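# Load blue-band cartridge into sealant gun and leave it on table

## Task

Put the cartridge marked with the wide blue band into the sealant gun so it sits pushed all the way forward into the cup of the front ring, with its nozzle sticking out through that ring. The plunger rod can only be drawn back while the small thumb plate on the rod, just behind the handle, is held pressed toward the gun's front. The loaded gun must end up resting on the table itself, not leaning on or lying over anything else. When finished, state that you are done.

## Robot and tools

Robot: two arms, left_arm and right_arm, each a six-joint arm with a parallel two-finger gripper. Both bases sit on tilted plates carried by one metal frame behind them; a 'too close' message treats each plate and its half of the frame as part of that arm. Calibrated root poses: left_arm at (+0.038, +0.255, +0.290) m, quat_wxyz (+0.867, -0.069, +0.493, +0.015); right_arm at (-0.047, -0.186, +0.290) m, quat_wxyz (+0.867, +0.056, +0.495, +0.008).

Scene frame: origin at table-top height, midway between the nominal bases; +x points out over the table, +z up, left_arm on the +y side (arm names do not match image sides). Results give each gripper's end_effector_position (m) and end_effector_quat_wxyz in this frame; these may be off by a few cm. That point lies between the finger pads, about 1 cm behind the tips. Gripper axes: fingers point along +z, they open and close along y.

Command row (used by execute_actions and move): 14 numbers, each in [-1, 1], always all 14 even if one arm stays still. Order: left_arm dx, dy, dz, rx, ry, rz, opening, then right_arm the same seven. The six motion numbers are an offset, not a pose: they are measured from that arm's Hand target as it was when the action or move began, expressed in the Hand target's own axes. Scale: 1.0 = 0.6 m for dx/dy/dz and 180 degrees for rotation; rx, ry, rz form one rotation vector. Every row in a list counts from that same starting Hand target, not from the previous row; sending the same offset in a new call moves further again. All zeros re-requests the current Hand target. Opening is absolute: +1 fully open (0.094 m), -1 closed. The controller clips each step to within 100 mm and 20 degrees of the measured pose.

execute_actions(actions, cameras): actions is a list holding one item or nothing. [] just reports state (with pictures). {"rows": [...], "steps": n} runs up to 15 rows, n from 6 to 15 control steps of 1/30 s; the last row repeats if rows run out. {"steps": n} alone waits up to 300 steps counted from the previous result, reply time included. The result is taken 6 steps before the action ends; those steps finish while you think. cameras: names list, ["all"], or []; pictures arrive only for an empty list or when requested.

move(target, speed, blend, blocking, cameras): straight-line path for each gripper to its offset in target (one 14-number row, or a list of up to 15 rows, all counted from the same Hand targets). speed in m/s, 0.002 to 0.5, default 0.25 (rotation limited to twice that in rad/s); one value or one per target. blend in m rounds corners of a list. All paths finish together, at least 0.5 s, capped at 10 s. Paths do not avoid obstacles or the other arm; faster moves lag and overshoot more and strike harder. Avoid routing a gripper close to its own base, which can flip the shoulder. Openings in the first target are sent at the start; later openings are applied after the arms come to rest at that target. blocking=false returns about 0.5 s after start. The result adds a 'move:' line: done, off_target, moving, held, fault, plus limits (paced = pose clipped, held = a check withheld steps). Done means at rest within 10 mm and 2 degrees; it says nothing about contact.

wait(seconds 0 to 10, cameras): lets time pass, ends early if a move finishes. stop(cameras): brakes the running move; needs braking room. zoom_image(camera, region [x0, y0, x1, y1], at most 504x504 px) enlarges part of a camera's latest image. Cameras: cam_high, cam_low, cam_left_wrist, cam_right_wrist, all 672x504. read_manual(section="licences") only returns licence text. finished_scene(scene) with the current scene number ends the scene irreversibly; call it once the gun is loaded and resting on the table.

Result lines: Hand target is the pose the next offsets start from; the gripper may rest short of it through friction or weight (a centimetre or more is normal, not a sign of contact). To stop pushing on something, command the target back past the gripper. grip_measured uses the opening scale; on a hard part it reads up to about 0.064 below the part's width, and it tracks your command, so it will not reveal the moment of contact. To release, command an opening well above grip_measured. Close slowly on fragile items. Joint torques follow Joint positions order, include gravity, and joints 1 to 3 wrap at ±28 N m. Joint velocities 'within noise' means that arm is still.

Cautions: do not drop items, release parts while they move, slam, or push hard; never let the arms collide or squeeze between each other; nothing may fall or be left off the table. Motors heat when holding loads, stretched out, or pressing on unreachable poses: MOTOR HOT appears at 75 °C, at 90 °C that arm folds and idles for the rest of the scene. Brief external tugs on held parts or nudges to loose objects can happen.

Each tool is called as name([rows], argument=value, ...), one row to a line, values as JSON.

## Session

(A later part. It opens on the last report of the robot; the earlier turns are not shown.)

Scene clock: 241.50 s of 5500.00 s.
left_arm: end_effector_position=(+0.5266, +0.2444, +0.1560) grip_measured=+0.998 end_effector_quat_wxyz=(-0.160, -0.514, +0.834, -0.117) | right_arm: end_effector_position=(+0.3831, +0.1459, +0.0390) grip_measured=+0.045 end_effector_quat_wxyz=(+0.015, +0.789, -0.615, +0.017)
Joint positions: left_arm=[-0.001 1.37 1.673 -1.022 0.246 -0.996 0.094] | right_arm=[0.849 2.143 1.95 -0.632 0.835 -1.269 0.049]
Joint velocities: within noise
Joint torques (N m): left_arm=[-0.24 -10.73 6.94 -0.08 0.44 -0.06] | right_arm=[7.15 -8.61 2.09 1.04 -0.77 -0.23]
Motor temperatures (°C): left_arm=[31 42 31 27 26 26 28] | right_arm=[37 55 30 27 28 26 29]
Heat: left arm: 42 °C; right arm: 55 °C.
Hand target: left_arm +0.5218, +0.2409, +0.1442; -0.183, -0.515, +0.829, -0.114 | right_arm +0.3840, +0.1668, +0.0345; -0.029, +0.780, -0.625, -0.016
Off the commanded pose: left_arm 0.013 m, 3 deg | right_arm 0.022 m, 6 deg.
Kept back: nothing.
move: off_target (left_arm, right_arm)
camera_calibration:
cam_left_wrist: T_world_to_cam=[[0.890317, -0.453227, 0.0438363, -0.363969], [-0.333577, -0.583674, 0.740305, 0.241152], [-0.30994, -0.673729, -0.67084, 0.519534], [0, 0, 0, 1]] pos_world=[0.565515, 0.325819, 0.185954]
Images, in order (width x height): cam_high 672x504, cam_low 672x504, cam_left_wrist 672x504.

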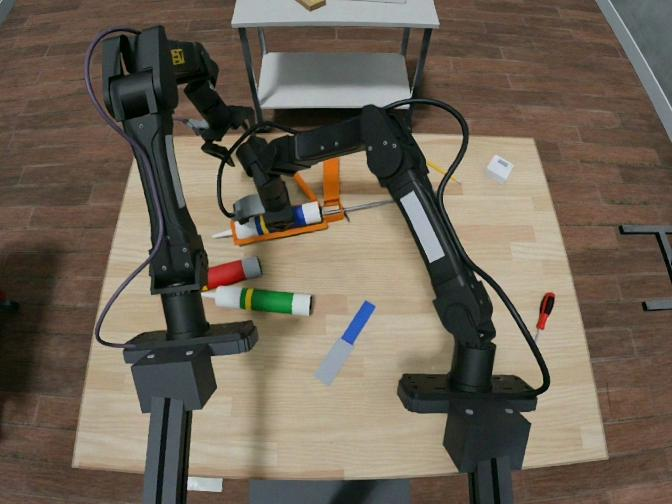

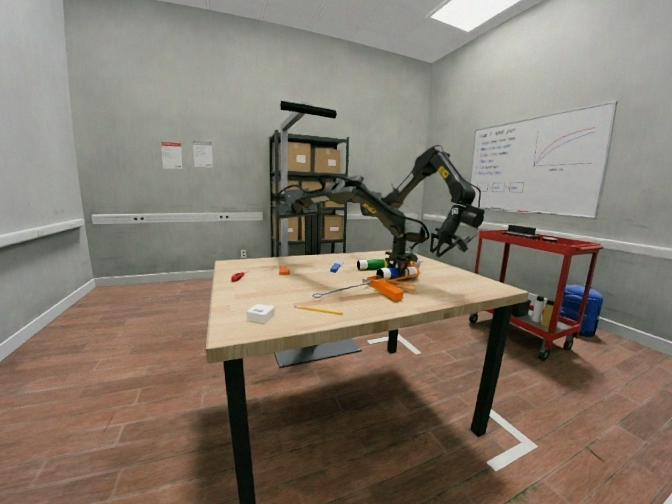

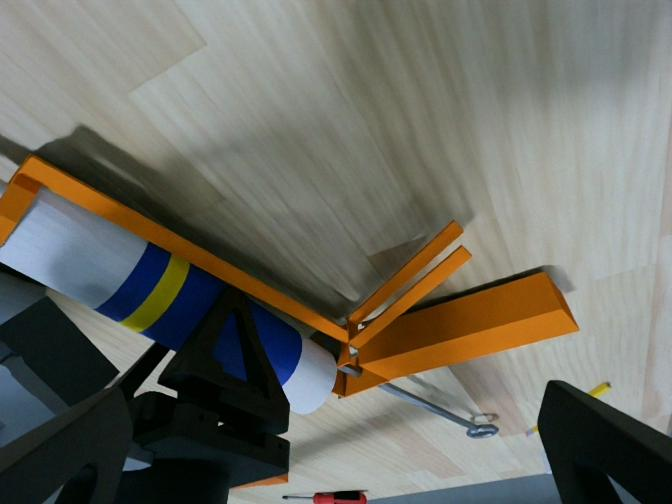

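move(target=[0,0,0,0,0,0,1,0.0,0.0,0,0,0,0,0.09], speed=0.05, cameras=["cam_high","cam_left_wrist","cam_low"])

zoom_image(camera="cam_left_wrist", region=[0, 140, 380, 480])

zoom_image(camera="cam_low", region=[350, 250, 430, 310])

Scene clock: 242.53 s of 5500.00 s.
left_arm: end_effector_position=(+0.5266, +0.2444, +0.1560) grip_measured=+0.998 end_effector_quat_wxyz=(-0.160, -0.514, +0.834, -0.117) | right_arm: end_effector_position=(+0.3835, +0.1468, +0.0389) grip_measured=+0.089 end_effector_quat_wxyz=(+0.013, +0.795, -0.606, +0.016)
Joint positions: left_arm=[-0.001 1.37 1.673 -1.022 0.246 -0.996 0.094] | right_arm=[0.849 2.143 1.949 -0.626 0.832 -1.295 0.051]
Joint velocities: within noise
Joint torques (N m): left_arm=[-0.25 -10.73 6.94 -0.08 0.44 -0.06] | right_arm=[7.17 -8.59 2.07 1.02 -0.79 -0.11]
Motor temperatures (°C): left_arm=[31 42 31 27 26 26 28] | right_arm=[37 55 30 27 28 26 29]
Heat: left arm: 42 °C; right arm: 55 °C.
Hand target: left_arm +0.5218, +0.2409, +0.1442; -0.183, -0.515, +0.829, -0.114 | right_arm +0.3841, +0.1668, +0.0345; -0.029, +0.780, -0.625, -0.016
Off the commanded pose: left_arm 0.013 m, 3 deg | right_arm 0.021 m, 7 deg.
Kept back: nothing.
move: off_target (left_arm, right_arm)
camera_calibration:
cam_left_wrist: T_world_to_cam=[[0.890317, -0.453227, 0.0438363, -0.363969], [-0.333577, -0.583674, 0.740305, 0.241152], [-0.30994, -0.673729, -0.67084, 0.519534], [0, 0, 0, 1]] pos_world=[0.565515, 0.325819, 0.185954]
Images, in order (width x height): cam_high 672x504, cam_low 672x504, cam_left_wrist 672x504.

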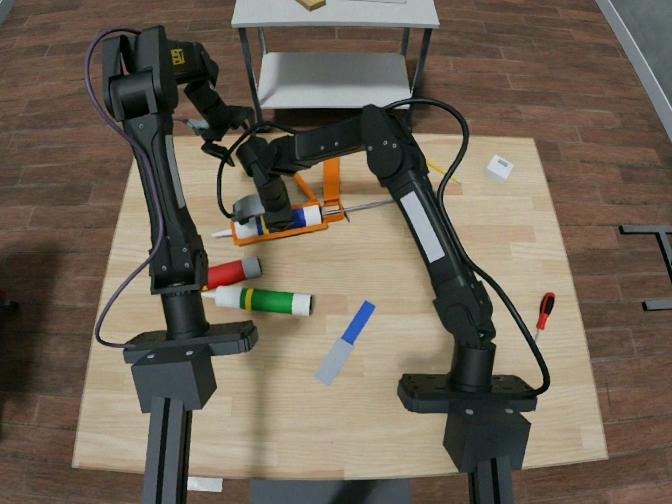

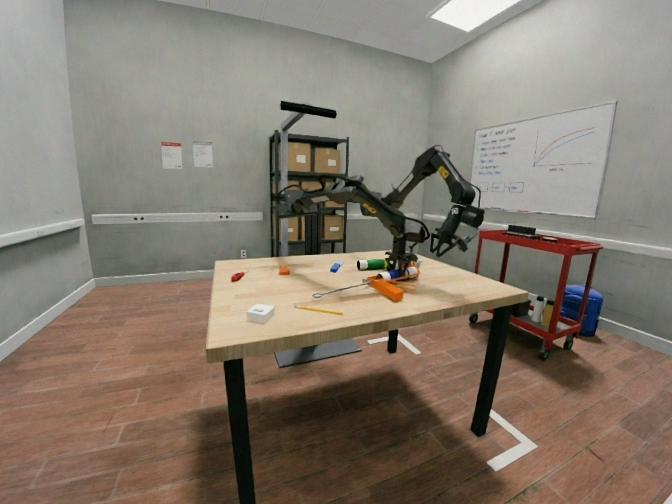

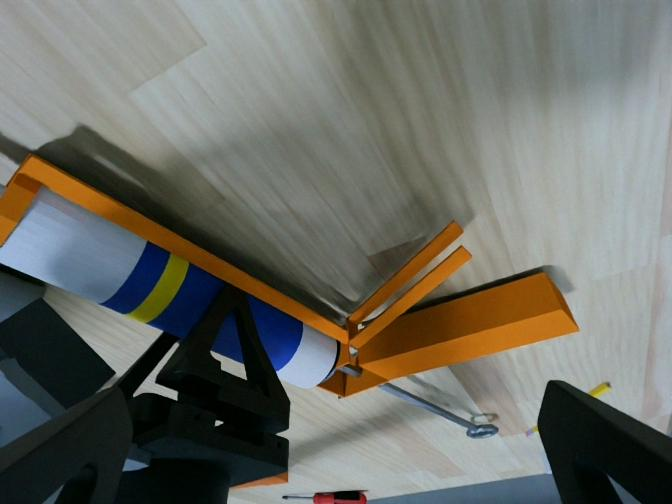

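Scaled by 1.326 from the camera's 672x504 image, which has a finer 960x720 frame.

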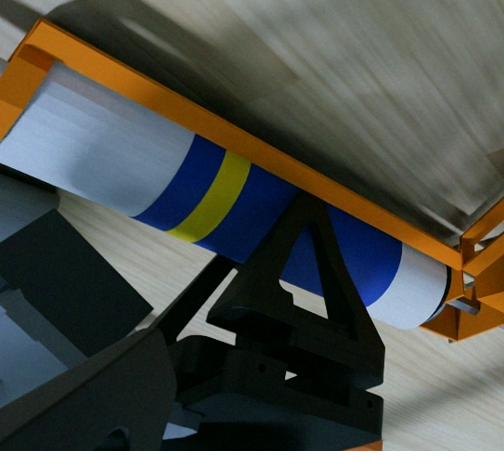

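Scaled by 6.300 from the camera's 672x504 image, which has a finer 960x720 frame.

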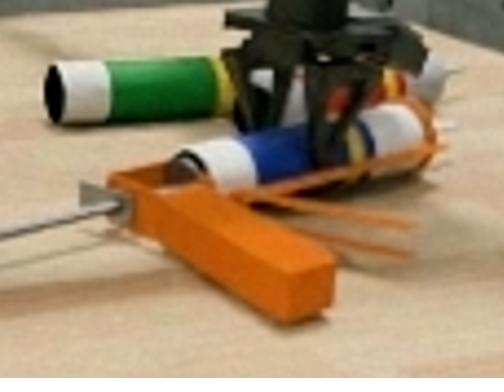

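move([
  [0,0,0,0,0,0,1,0,0,0,0,0,0,0.6],
  [0,0,0,0,0,0,1,0.006,0.001,-0.168,0,0.03,0,0.6],
], speed=0.1)

zoom_image(camera="cam_high", region=[205, 180, 375, 310])

zoom_image(camera="cam_low", region=[350, 250, 430, 310])

Scene clock: 245.43 s of 5500.00 s.
left_arm: end_effector_position=(+0.5266, +0.2444, +0.1560) grip_measured=+0.998 end_effector_quat_wxyz=(-0.160, -0.514, +0.834, -0.117) | right_arm: end_effector_position=(+0.3685, +0.1485, +0.1050) grip_measured=+0.598 end_effector_quat_wxyz=(+0.029, +0.791, -0.611, +0.024)
Joint positions: left_arm=[-0.001 1.37 1.673 -1.022 0.246 -0.996 0.094] | right_arm=[0.979 2.073 1.953 -0.87 0.938 -1.085 0.075]
Joint velocities: within noise
Joint torques (N m): left_arm=[-0.25 -10.74 6.94 -0.08 0.44 -0.06] | right_arm=[11.04 -10.85 5.23 -0.19 0.17 0.09]
Motor temperatures (°C): left_arm=[31 42 31 27 26 26 28] | right_arm=[36 55 30 27 28 26 28]
Heat: left arm: 42 °C; right arm: 55 °C.
Hand target: left_arm +0.5218, +0.2409, +0.1442; -0.183, -0.515, +0.829, -0.114 | right_arm +0.3831, +0.1566, +0.1347; +0.000, +0.780, -0.625, +0.021
Off the commanded pose: left_arm 0.013 m, 3 deg | right_arm 0.034 m, 4 deg.
Kept back: nothing.
move: off_target (left_arm, right_arm)
camera_calibration:
cam_left_wrist: T_world_to_cam=[[0.890317, -0.453227, 0.0438363, -0.363969], [-0.333577, -0.583674, 0.740305, 0.241152], [-0.30994, -0.673729, -0.67084, 0.519534], [0, 0, 0, 1]] pos_world=[0.565515, 0.325819, 0.185954]
cam_right_wrist: T_world_to_cam=[[0.973816, 0.227035, -0.0117098, -0.392097], [0.202354, -0.842175, 0.499795, 0.0401603], [0.103609, -0.489078, -0.866065, 0.214276], [0, 0, 0, 1]] pos_world=[0.351503, 0.227639, 0.160913]

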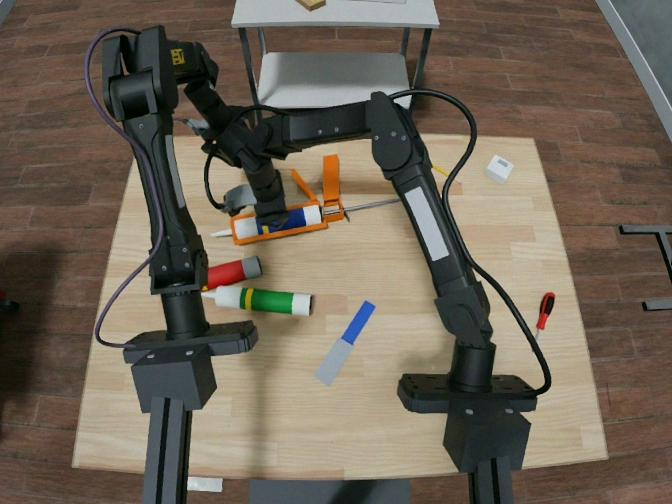

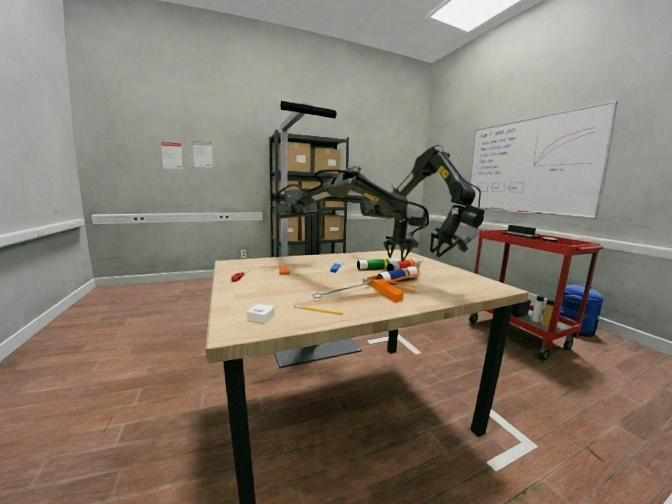

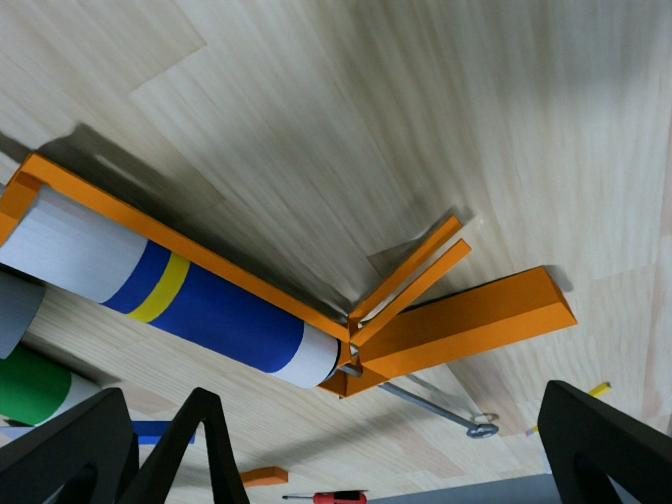

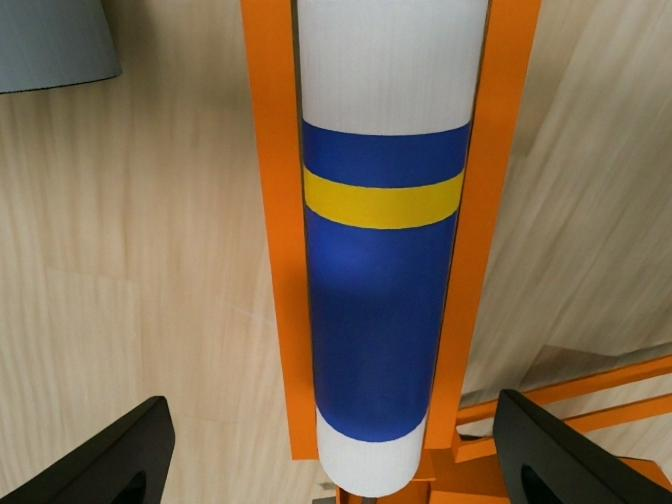

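Scaled by 2.965 from the camera's 672x504 image, which has a finer 960x720 frame.

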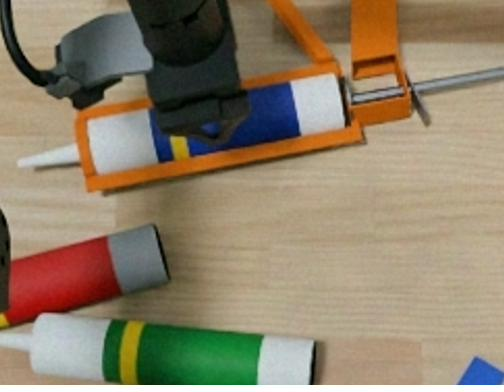

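Scaled by 6.300 from the camera's 672x504 image, which has a finer 960x720 frame.

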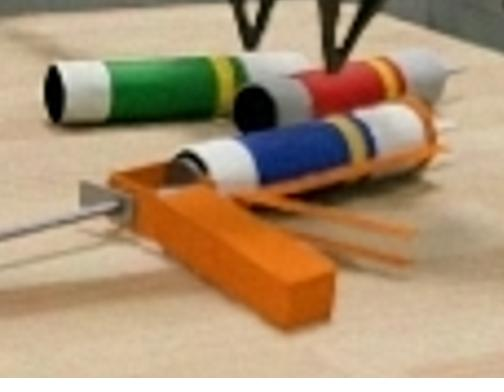

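zoom_image(camera="cam_high", region=[300, 190, 370, 245])

zoom_image(camera="cam_high", region=[205, 200, 275, 255])

zoom_image(camera="cam_left_wrist", region=[0, 150, 150, 270])

zoom_image(camera="cam_right_wrist", region=[270, 380, 450, 504])

Scaled by 7.200 from the camera's 672x504 image, which has a finer 960x720 frame.

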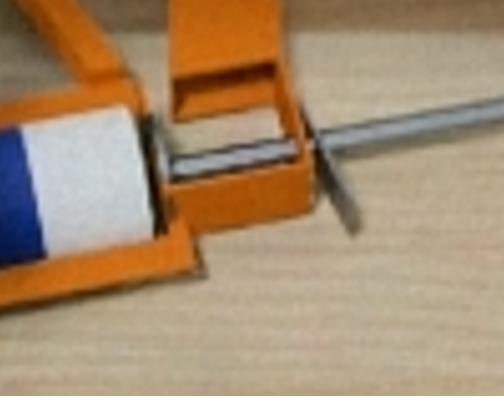

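Scaled by 7.200 from the camera's 672x504 image, which has a finer 960x720 frame.

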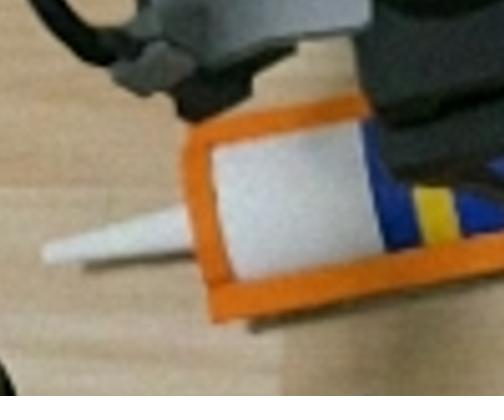

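Scaled by 3.360 from the camera's 672x504 image, which has a finer 960x720 frame.

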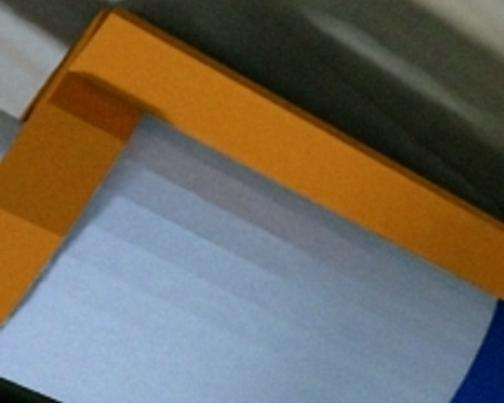

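Scaled by 2.800 from the camera's 672x504 image, which has a finer 960x720 frame.

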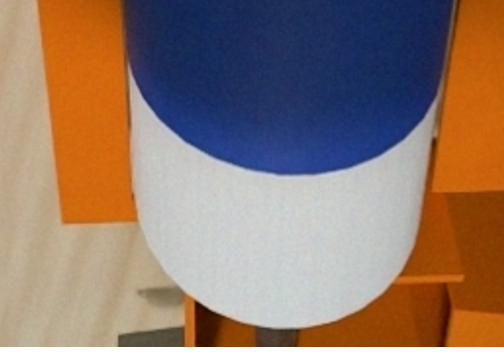

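move([
  [0,0,0,0,0,0,1,0.0044,-0.0035,-0.133,0,0,0,0.6],
  [0,0,0,0,0,0,1,0.402,0.134,-0.19,0,0,0,0.6],
], speed=0.25, blend=0.03)

zoom_image(camera="cam_high", region=[205, 180, 375, 310])

zoom_image(camera="cam_low", region=[350, 250, 430, 310])

Scene clock: 250.03 s of 5500.00 s.
left_arm: end_effector_position=(+0.5266, +0.2444, +0.1560) grip_measured=+0.998 end_effector_quat_wxyz=(-0.160, -0.514, +0.834, -0.117) | right_arm: end_effector_position=(+0.3549, -0.0956, +0.2547) grip_measured=+0.598 end_effector_quat_wxyz=(+0.008, +0.782, -0.622, +0.031)
Joint positions: left_arm=[-0.001 1.37 1.673 -1.022 0.246 -0.996 0.094] | right_arm=[0.979 1.044 1.261 -1.132 0.943 -1.116 0.075]
Joint velocities: within noise
Joint torques (N m): left_arm=[-0.25 -10.74 6.95 -0.09 0.43 -0.06] | right_arm=[0.98 -4.85 3.14 0.28 -0.15 -0.14]
Motor temperatures (°C): left_arm=[31 42 31 27 26 26 28] | right_arm=[36 54 30 27 28 26 28]
Heat: left arm: 42 °C; right arm: 54 °C.
Hand target: left_arm +0.5218, +0.2409, +0.1442; -0.183, -0.515, +0.829, -0.114 | right_arm +0.3534, -0.0933, +0.2545; +0.000, +0.780, -0.625, +0.021
Off the commanded pose: left_arm 0.013 m, 3 deg | right_arm 0.003 m, 2 deg.
Kept back: nothing.
move: off_target (left_arm)
camera_calibration:
cam_left_wrist: T_world_to_cam=[[0.890317, -0.453227, 0.0438363, -0.363969], [-0.333577, -0.583674, 0.740305, 0.241152], [-0.30994, -0.673729, -0.67084, 0.519534], [0, 0, 0, 1]] pos_world=[0.565515, 0.325819, 0.185954]
cam_right_wrist: T_world_to_cam=[[0.978995, 0.201618, 0.0303221, -0.336696], [0.16195, -0.859336, 0.485091, -0.221025], [0.12386, -0.469991, -0.873938, 0.222506], [0, 0, 0, 1]] pos_world=[0.337859, -0.0174749, 0.311883]

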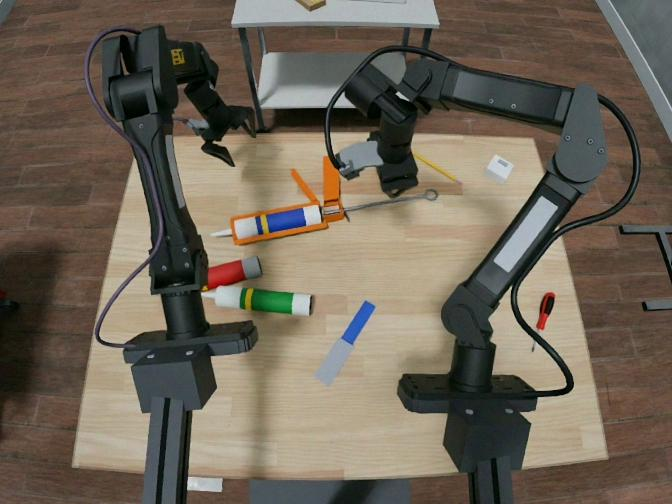

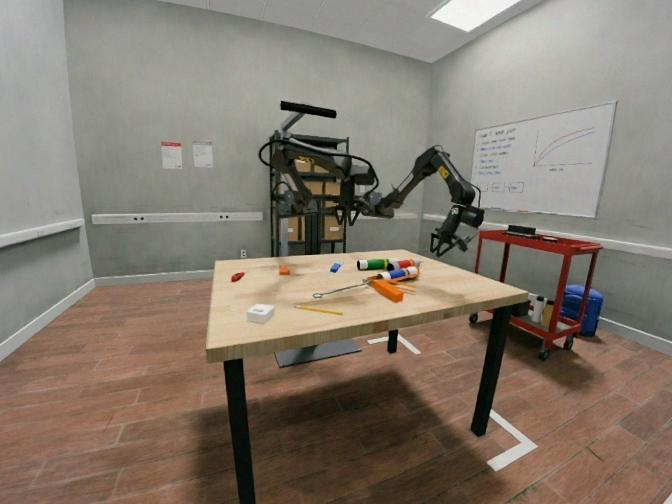

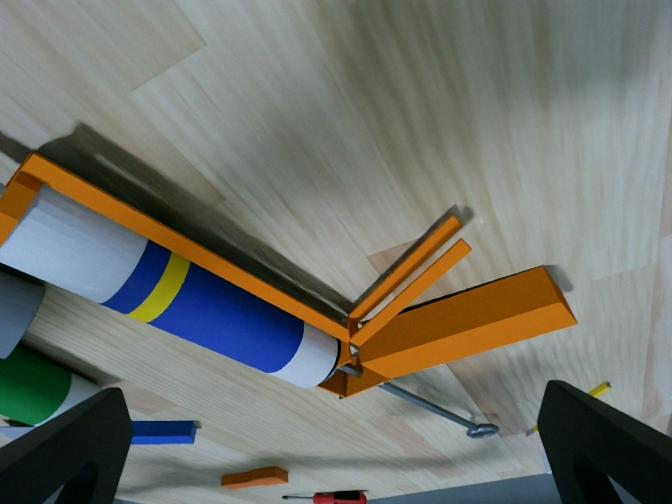

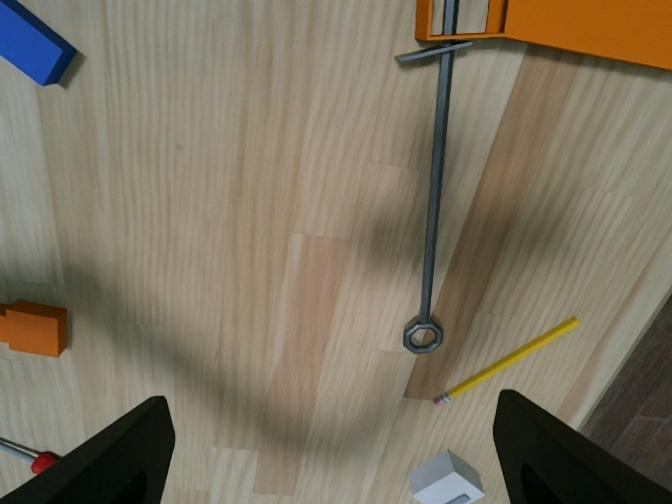

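Scaled by 2.965 from the camera's 672x504 image, which has a finer 960x720 frame.

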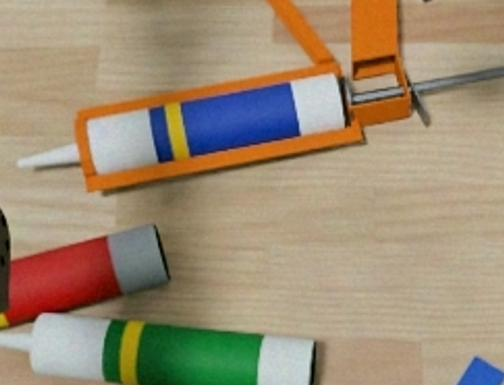

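Scaled by 6.300 from the camera's 672x504 image, which has a finer 960x720 frame.

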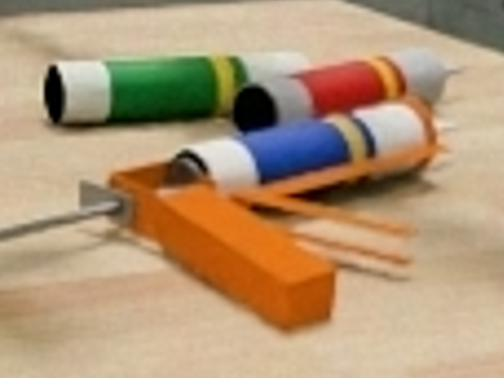

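move(target=[0,0,0,0,0,0,1,-0.175,-0.063,0.046,0,0,0,0.6], speed=0.25, cameras=["cam_right_wrist"])

zoom_image(camera="cam_right_wrist", region=[200, 0, 536, 252])

Scene clock: 252.03 s of 5500.00 s.
left_arm: end_effector_position=(+0.5266, +0.2444, +0.1560) grip_measured=+0.998 end_effector_quat_wxyz=(-0.160, -0.514, +0.834, -0.117) | right_arm: end_effector_position=(+0.3614, +0.0067, +0.2180) grip_measured=+0.598 end_effector_quat_wxyz=(+0.019, +0.789, -0.613, +0.021)
Joint positions: left_arm=[-0.001 1.37 1.673 -1.022 0.246 -0.996 0.094] | right_arm=[1.049 1.437 1.457 -1.058 0.966 -1.005 0.075]
Joint velocities: within noise
Joint torques (N m): left_arm=[-0.25 -10.73 6.95 -0.09 0.43 -0.06] | right_arm=[5.78 -4.77 5.33 0.2 0.15 0.08]
Motor temperatures (°C): left_arm=[31 42 31 27 26 26 28] | right_arm=[35 53 30 27 28 26 28]
Heat: left arm: 42 °C; right arm: 53 °C.
Hand target: left_arm +0.5218, +0.2409, +0.1442; -0.183, -0.515, +0.829, -0.114 | right_arm +0.3683, +0.0167, +0.2245; +0.000, +0.780, -0.625, +0.021
Off the commanded pose: left_arm 0.013 m, 3 deg | right_arm 0.014 m, 3 deg.
Kept back: nothing.
move: off_target (left_arm, right_arm)
camera_calibration:
cam_right_wrist: T_world_to_cam=[[0.974874, 0.222759, 0.000438641, -0.354659], [0.194719, -0.853114, 0.484025, -0.128034], [0.108195, -0.471778, -0.875054, 0.24372], [0, 0, 0, 1]] pos_world=[0.344309, 0.0847571, 0.275395]
Images, in order (width x height): cam_right_wrist 672x504.

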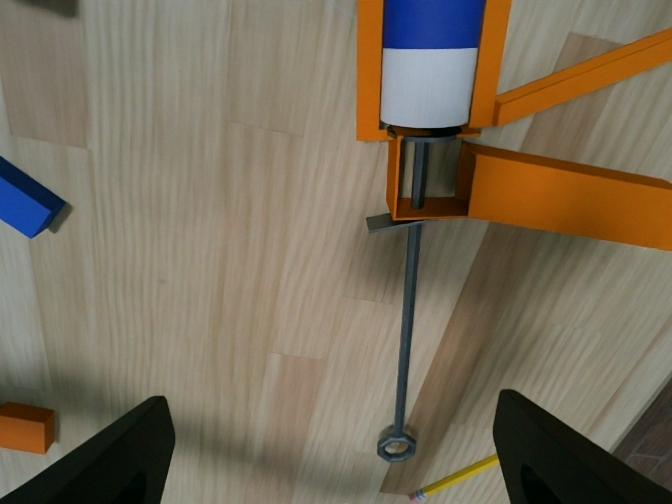

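Scaled by 1.500 from the camera's 672x504 image, which has a finer 960x720 frame.

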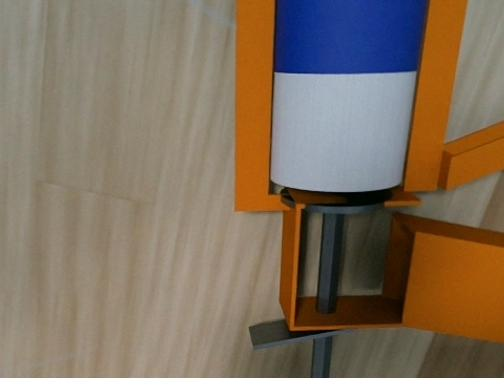

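zoom_image(camera="cam_right_wrist", region=[340, 80, 520, 230])

Scaled by 2.800 from the camera's 672x504 image, which has a finer 960x720 frame.

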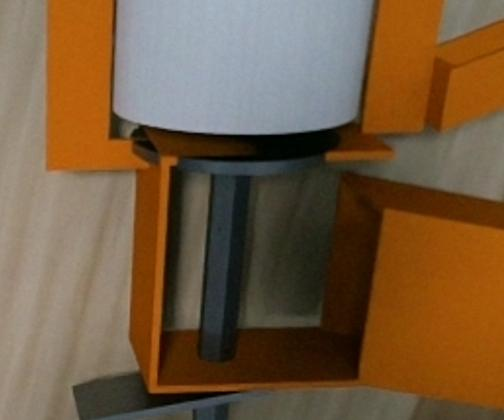

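move(target=[0.0003,0.2854,0.0552,0.0737,-0.0541,-0.2034,1,0,0,0,0,0,0,0.6], speed=0.2)

zoom_image(camera="cam_high", region=[205, 180, 375, 310])

Scene clock: 255.83 s of 5500.00 s.
left_arm: end_effector_position=(+0.3565, +0.3049, +0.1087) grip_measured=+0.998 end_effector_quat_wxyz=(+0.090, +0.773, -0.622, +0.086) | right_arm: end_effector_position=(+0.3616, +0.0065, +0.2181) grip_measured=+0.598 end_effector_quat_wxyz=(+0.019, +0.789, -0.613, +0.022)
Joint positions: left_arm=[0.364 0.953 0.643 -0.284 0.453 -1.487 0.094] | right_arm=[1.049 1.437 1.457 -1.058 0.967 -1.005 0.075]
Joint velocities: within noise
Joint torques (N m): left_arm=[0.75 -10.82 1.95 0.38 0.33 -0.06] | right_arm=[5.76 -4.77 5.31 0.2 0.15 0.08]
Motor temperatures (°C): left_arm=[31 43 31 27 26 26 28] | right_arm=[34 52 30 27 28 26 28]
Heat: left arm: 43 °C; right arm: 52 °C.
Hand target: left_arm +0.3620, +0.3040, +0.1140; +0.081, +0.774, -0.620, +0.101 | right_arm +0.3683, +0.0167, +0.2245; +0.000, +0.780, -0.625, +0.021
Off the commanded pose: left_arm 0.008 m, 2 deg | right_arm 0.014 m, 3 deg.
Kept back: nothing.
move: off_target (right_arm)
camera_calibration:
cam_left_wrist: T_world_to_cam=[[0.980245, 0.196816, -0.019604, -0.406477], [0.164424, -0.755784, 0.633842, 0.141247], [0.109934, -0.624543, -0.773214, 0.322215], [0, 0, 0, 1]] pos_world=[0.3398, 0.38799, 0.151644]
cam_right_wrist: T_world_to_cam=[[0.974861, 0.222809, 0.00129128, -0.354993], [0.194222, -0.852595, 0.48514, -0.128306], [0.109195, -0.472693, -0.874436, 0.243131], [0, 0, 0, 1]] pos_world=[0.344441, 0.0846293, 0.275307]

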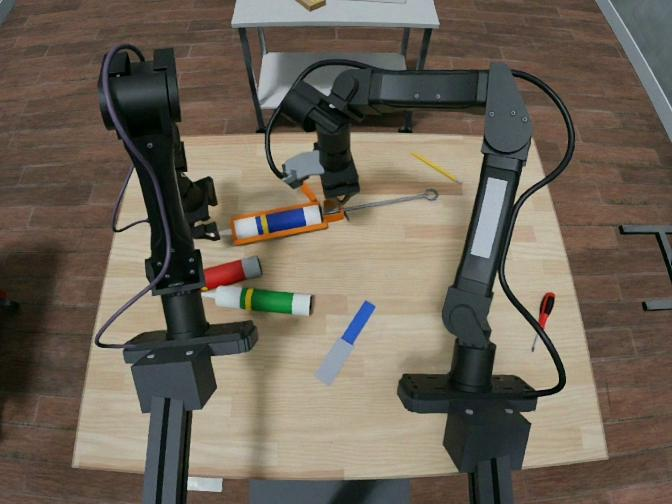

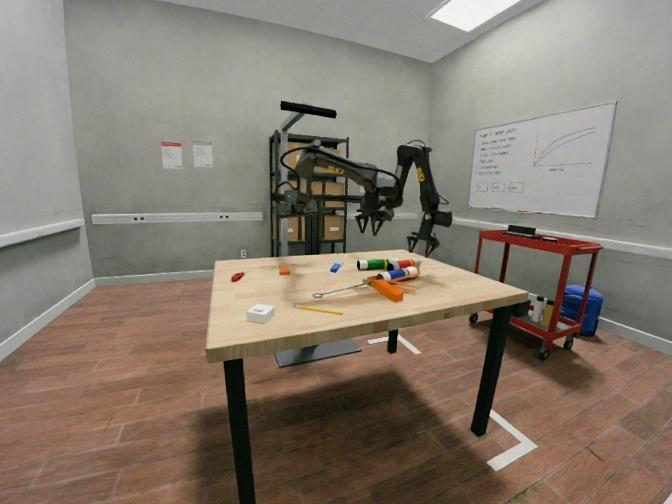

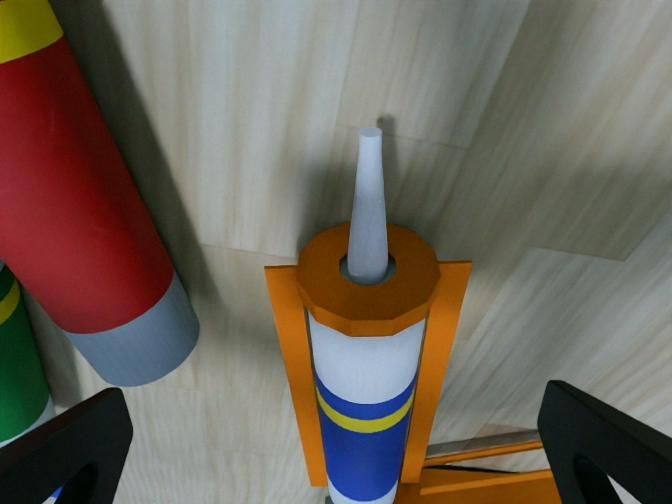

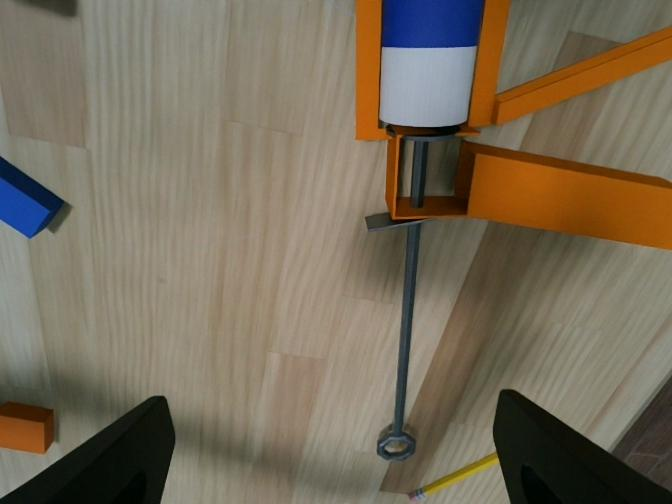

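Scaled by 2.965 from the camera's 672x504 image, which has a finer 960x720 frame.

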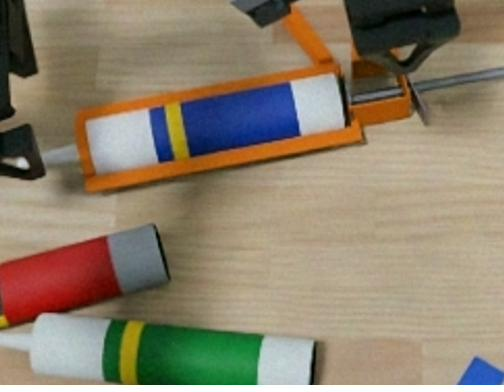

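zoom_image(camera="cam_left_wrist", region=[270, 110, 490, 350])

Scaled by 2.100 from the camera's 672x504 image, which has a finer 960x720 frame.

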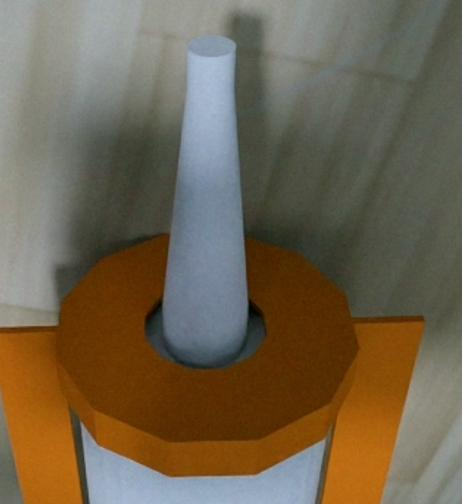

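move(target=[-0.032,-0.0135,0.1225,0,0,0,0.1,0,0,0,0,0,0,0.6], speed=0.12, cameras=["cam_high","cam_low","cam_left_wrist"])

zoom_image(camera="cam_high", region=[185, 180, 355, 310])

Scene clock: 258.80 s of 5500.00 s.
left_arm: end_effector_position=(+0.3722, +0.3053, +0.0461) grip_measured=+0.102 end_effector_quat_wxyz=(+0.078, +0.770, -0.624, +0.107) | right_arm: end_effector_position=(+0.3616, +0.0065, +0.2181) grip_measured=+0.598 end_effector_quat_wxyz=(+0.019, +0.789, -0.613, +0.022)
Joint positions: left_arm=[0.306 1.243 0.675 0.033 0.424 -1.529 0.052] | right_arm=[1.049 1.437 1.457 -1.058 0.967 -1.005 0.075]
Joint velocities: within noise
Joint torques (N m): left_arm=[-0.1 -6.58 2.15 0.5 0 -0.09] | right_arm=[5.76 -4.77 5.31 0.2 0.15 0.08]
Motor temperatures (°C): left_arm=[31 42 31 27 26 26 28] | right_arm=[34 51 30 27 28 26 28]
Heat: left arm: 42 °C; right arm: 51 °C.
Hand target: left_arm +0.3701, +0.3054, +0.0381; +0.081, +0.774, -0.620, +0.101 | right_arm +0.3683, +0.0167, +0.2245; +0.000, +0.780, -0.625, +0.021
Off the commanded pose: left_arm 0.008 m, 1 deg | right_arm 0.014 m, 3 deg.
Kept back: nothing.
move: off_target (right_arm)
camera_calibration:
cam_left_wrist: T_world_to_cam=[[0.980257, 0.196184, 0.0246515, -0.424976], [0.134084, -0.751184, 0.646332, 0.188053], [0.145318, -0.630266, -0.762658, 0.260473], [0, 0, 0, 1]] pos_world=[0.35352, 0.388803, 0.0875835]
Images, in order (width x height): cam_high 672x504, cam_low 672x504, cam_left_wrist 672x504.

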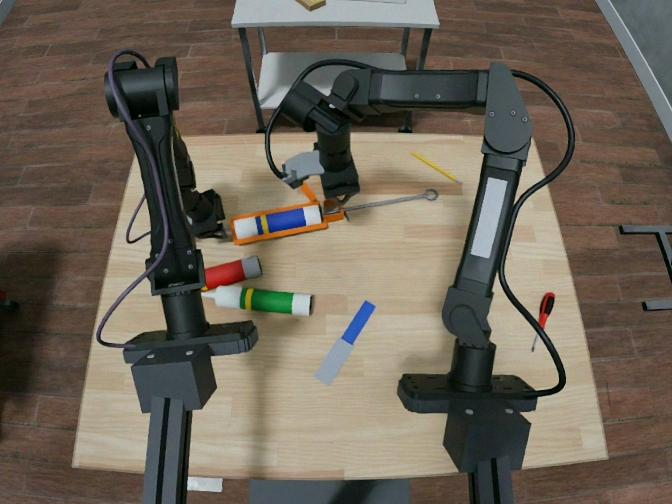

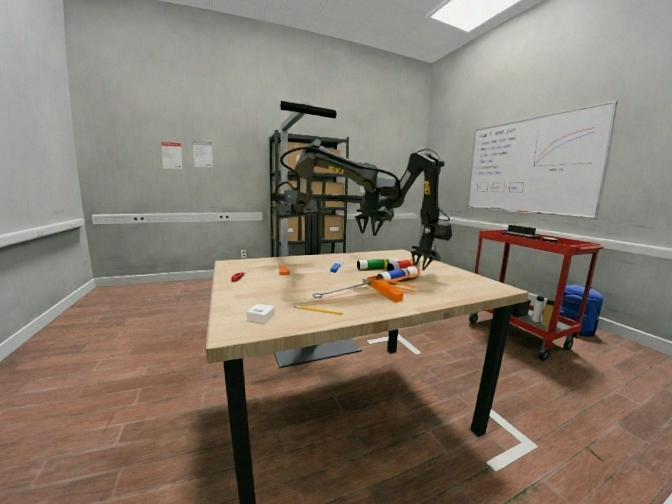

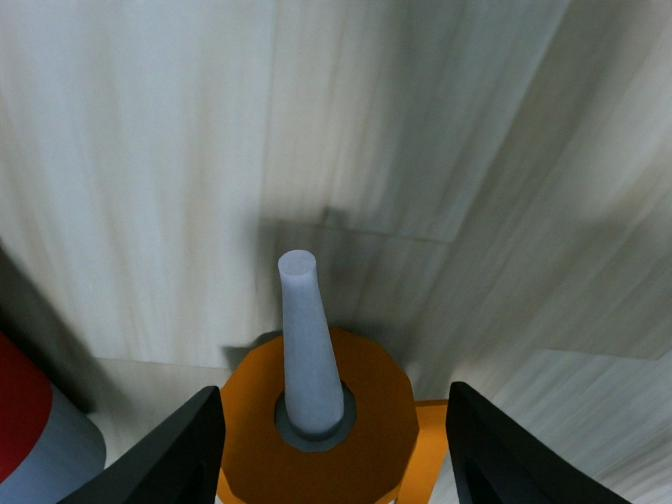

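Scaled by 2.965 from the camera's 672x504 image, which has a finer 960x720 frame.

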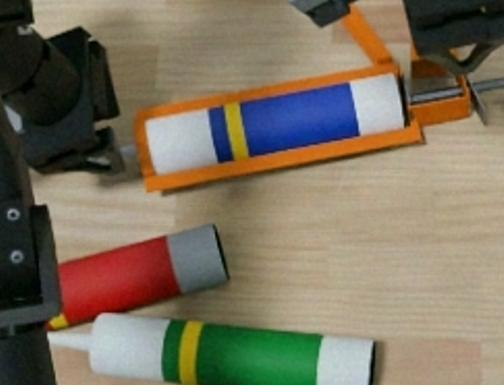

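zoom_image(camera="cam_left_wrist", region=[210, 320, 430, 504])

Scaled by 2.291 from the camera's 672x504 image, which has a finer 960x720 frame.

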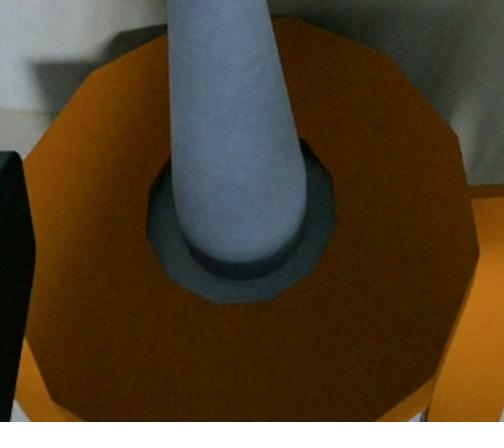

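move(target=[-0.0095,0.0081,0.0285,0,0,0,0.1,0,0,0,0,0,0,0.6], speed=0.08, cameras=["cam_high","cam_low","cam_left_wrist"])

zoom_image(camera="cam_left_wrist", region=[180, 200, 500, 504])

Scene clock: 260.37 s of 5500.00 s.
left_arm: end_effector_position=(+0.3673, +0.3055, +0.0281) grip_measured=+0.102 end_effector_quat_wxyz=(+0.079, +0.770, -0.624, +0.106) | right_arm: end_effector_position=(+0.3616, +0.0065, +0.2181) grip_measured=+0.598 end_effector_quat_wxyz=(+0.019, +0.789, -0.613, +0.022)
Joint positions: left_arm=[0.301 1.324 0.675 0.115 0.419 -1.532 0.052] | right_arm=[1.049 1.437 1.457 -1.058 0.967 -1.005 0.075]
Joint velocities: within noise
Joint torques (N m): left_arm=[-0.03 -6.71 1.76 0.48 0 -0.08] | right_arm=[5.76 -4.78 5.33 0.2 0.15 0.09]
Motor temperatures (°C): left_arm=[31 41 31 27 26 26 28] | right_arm=[34 50 30 27 28 26 28]
Heat: left arm: 41 °C; right arm: 50 °C.
Hand target: left_arm +0.3651, +0.3056, +0.0201; +0.081, +0.774, -0.620, +0.101 | right_arm +0.3683, +0.0167, +0.2245; +0.000, +0.780, -0.625, +0.021
Off the commanded pose: left_arm 0.008 m, 1 deg | right_arm 0.014 m, 3 deg.
Kept back: nothing.
move: off_target (right_arm)
camera_calibration:
cam_left_wrist: T_world_to_cam=[[0.980269, 0.196271, 0.0234583, -0.41979], [0.134847, -0.750778, 0.646644, 0.200056], [0.144529, -0.630722, -0.762431, 0.248004], [0, 0, 0, 1]] pos_world=[0.348686, 0.389012, 0.0695684]
Images, in order (width x height): cam_high 672x504, cam_low 672x504, cam_left_wrist 672x504.

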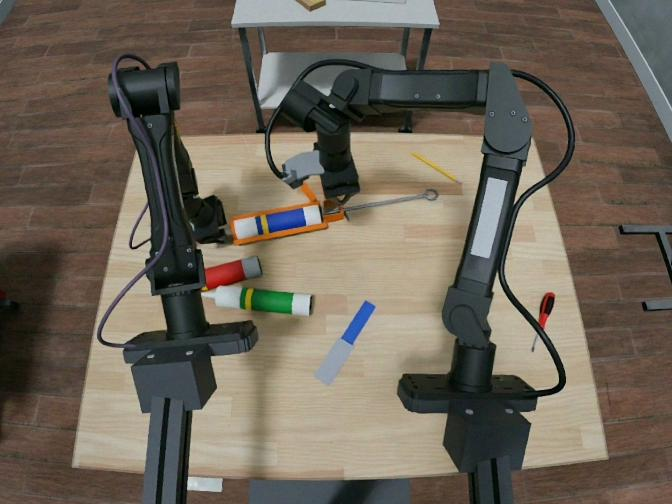

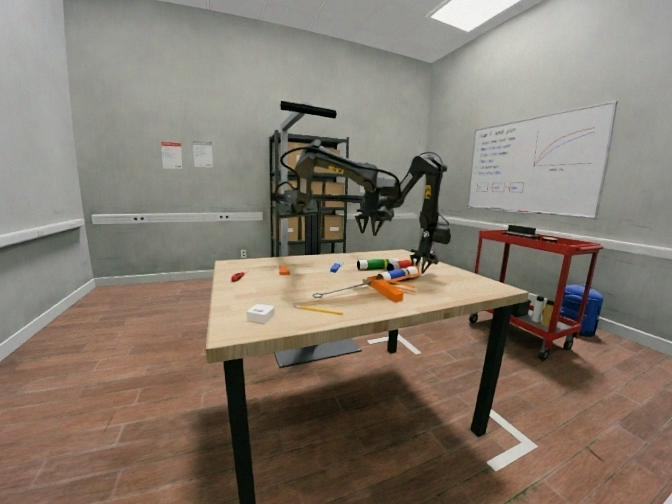

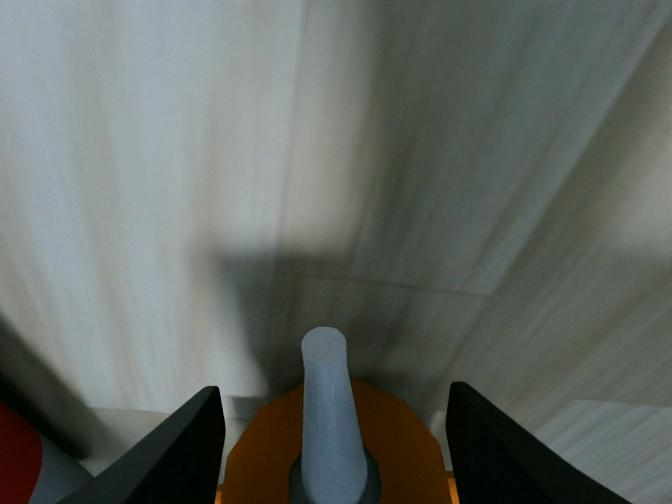

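Scaled by 1.575 from the camera's 672x504 image, which has a finer 960x720 frame.

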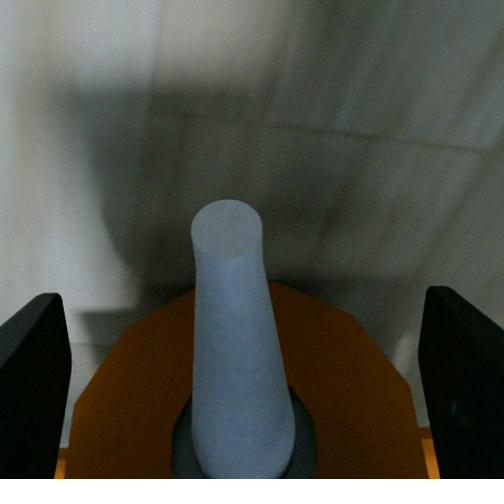

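move(target=[0,0,0,0,0,0,-0.9,0,0,0,0,0,0,0.6], speed=0.08, cameras=["cam_high","cam_left_wrist"])

zoom_image(camera="cam_high", region=[205, 180, 375, 310])

Scene clock: 261.30 s of 5500.00 s.
left_arm: end_effector_position=(+0.3680, +0.3058, +0.0280) grip_measured=-0.775 end_effector_quat_wxyz=(+0.078, +0.773, -0.620, +0.106) | right_arm: end_effector_position=(+0.3616, +0.0065, +0.2181) grip_measured=+0.598 end_effector_quat_wxyz=(+0.019, +0.789, -0.613, +0.022)
Joint positions: left_arm=[0.3 1.324 0.676 0.116 0.418 -1.543 0.011] | right_arm=[1.049 1.437 1.457 -1.058 0.967 -1.005 0.075]
Joint velocities: within noise
Joint torques (N m): left_arm=[-0.02 -6.72 1.7 0.5 0.01 -0.07] | right_arm=[5.78 -4.75 5.33 0.2 0.15 0.09]
Motor temperatures (°C): left_arm=[31 41 31 27 26 26 28] | right_arm=[33 50 30 27 28 26 28]
Heat: left arm: 41 °C; right arm: 50 °C.
Hand target: left_arm +0.3651, +0.3055, +0.0201; +0.081, +0.774, -0.620, +0.101 | right_arm +0.3683, +0.0167, +0.2245; +0.000, +0.780, -0.625, +0.021
Off the commanded pose: left_arm 0.008 m, 1 deg | right_arm 0.014 m, 3 deg.
Kept back: nothing.
move: off_target (right_arm)
camera_calibration:
cam_left_wrist: T_world_to_cam=[[0.978314, 0.205867, 0.0228335, -0.422693], [0.142764, -0.750064, 0.645772, 0.197101], [0.15007, -0.628508, -0.763188, 0.245356], [0, 0, 0, 1]] pos_world=[0.348567, 0.389065, 0.0696222]
Images, in order (width x height): cam_high 672x504, cam_left_wrist 672x504.

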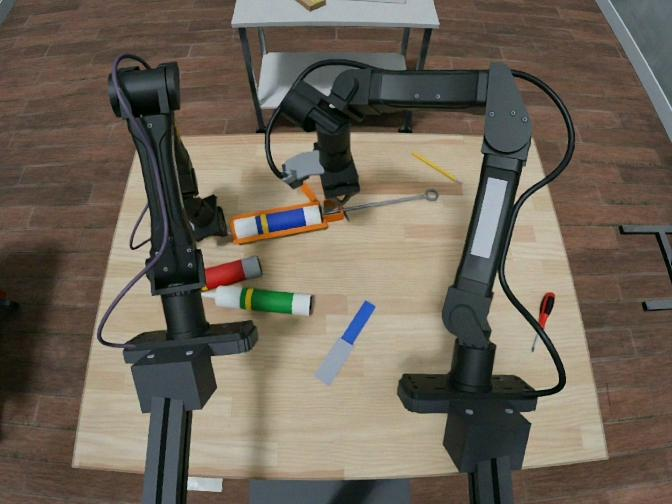

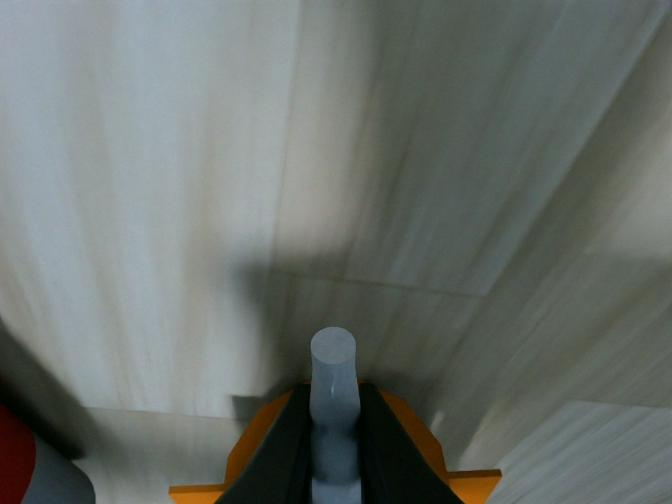

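Scaled by 2.965 from the camera's 672x504 image, which has a finer 960x720 frame.

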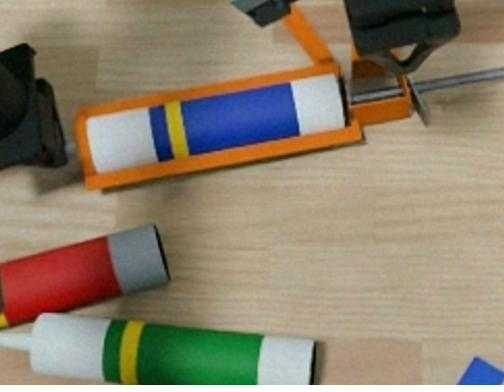

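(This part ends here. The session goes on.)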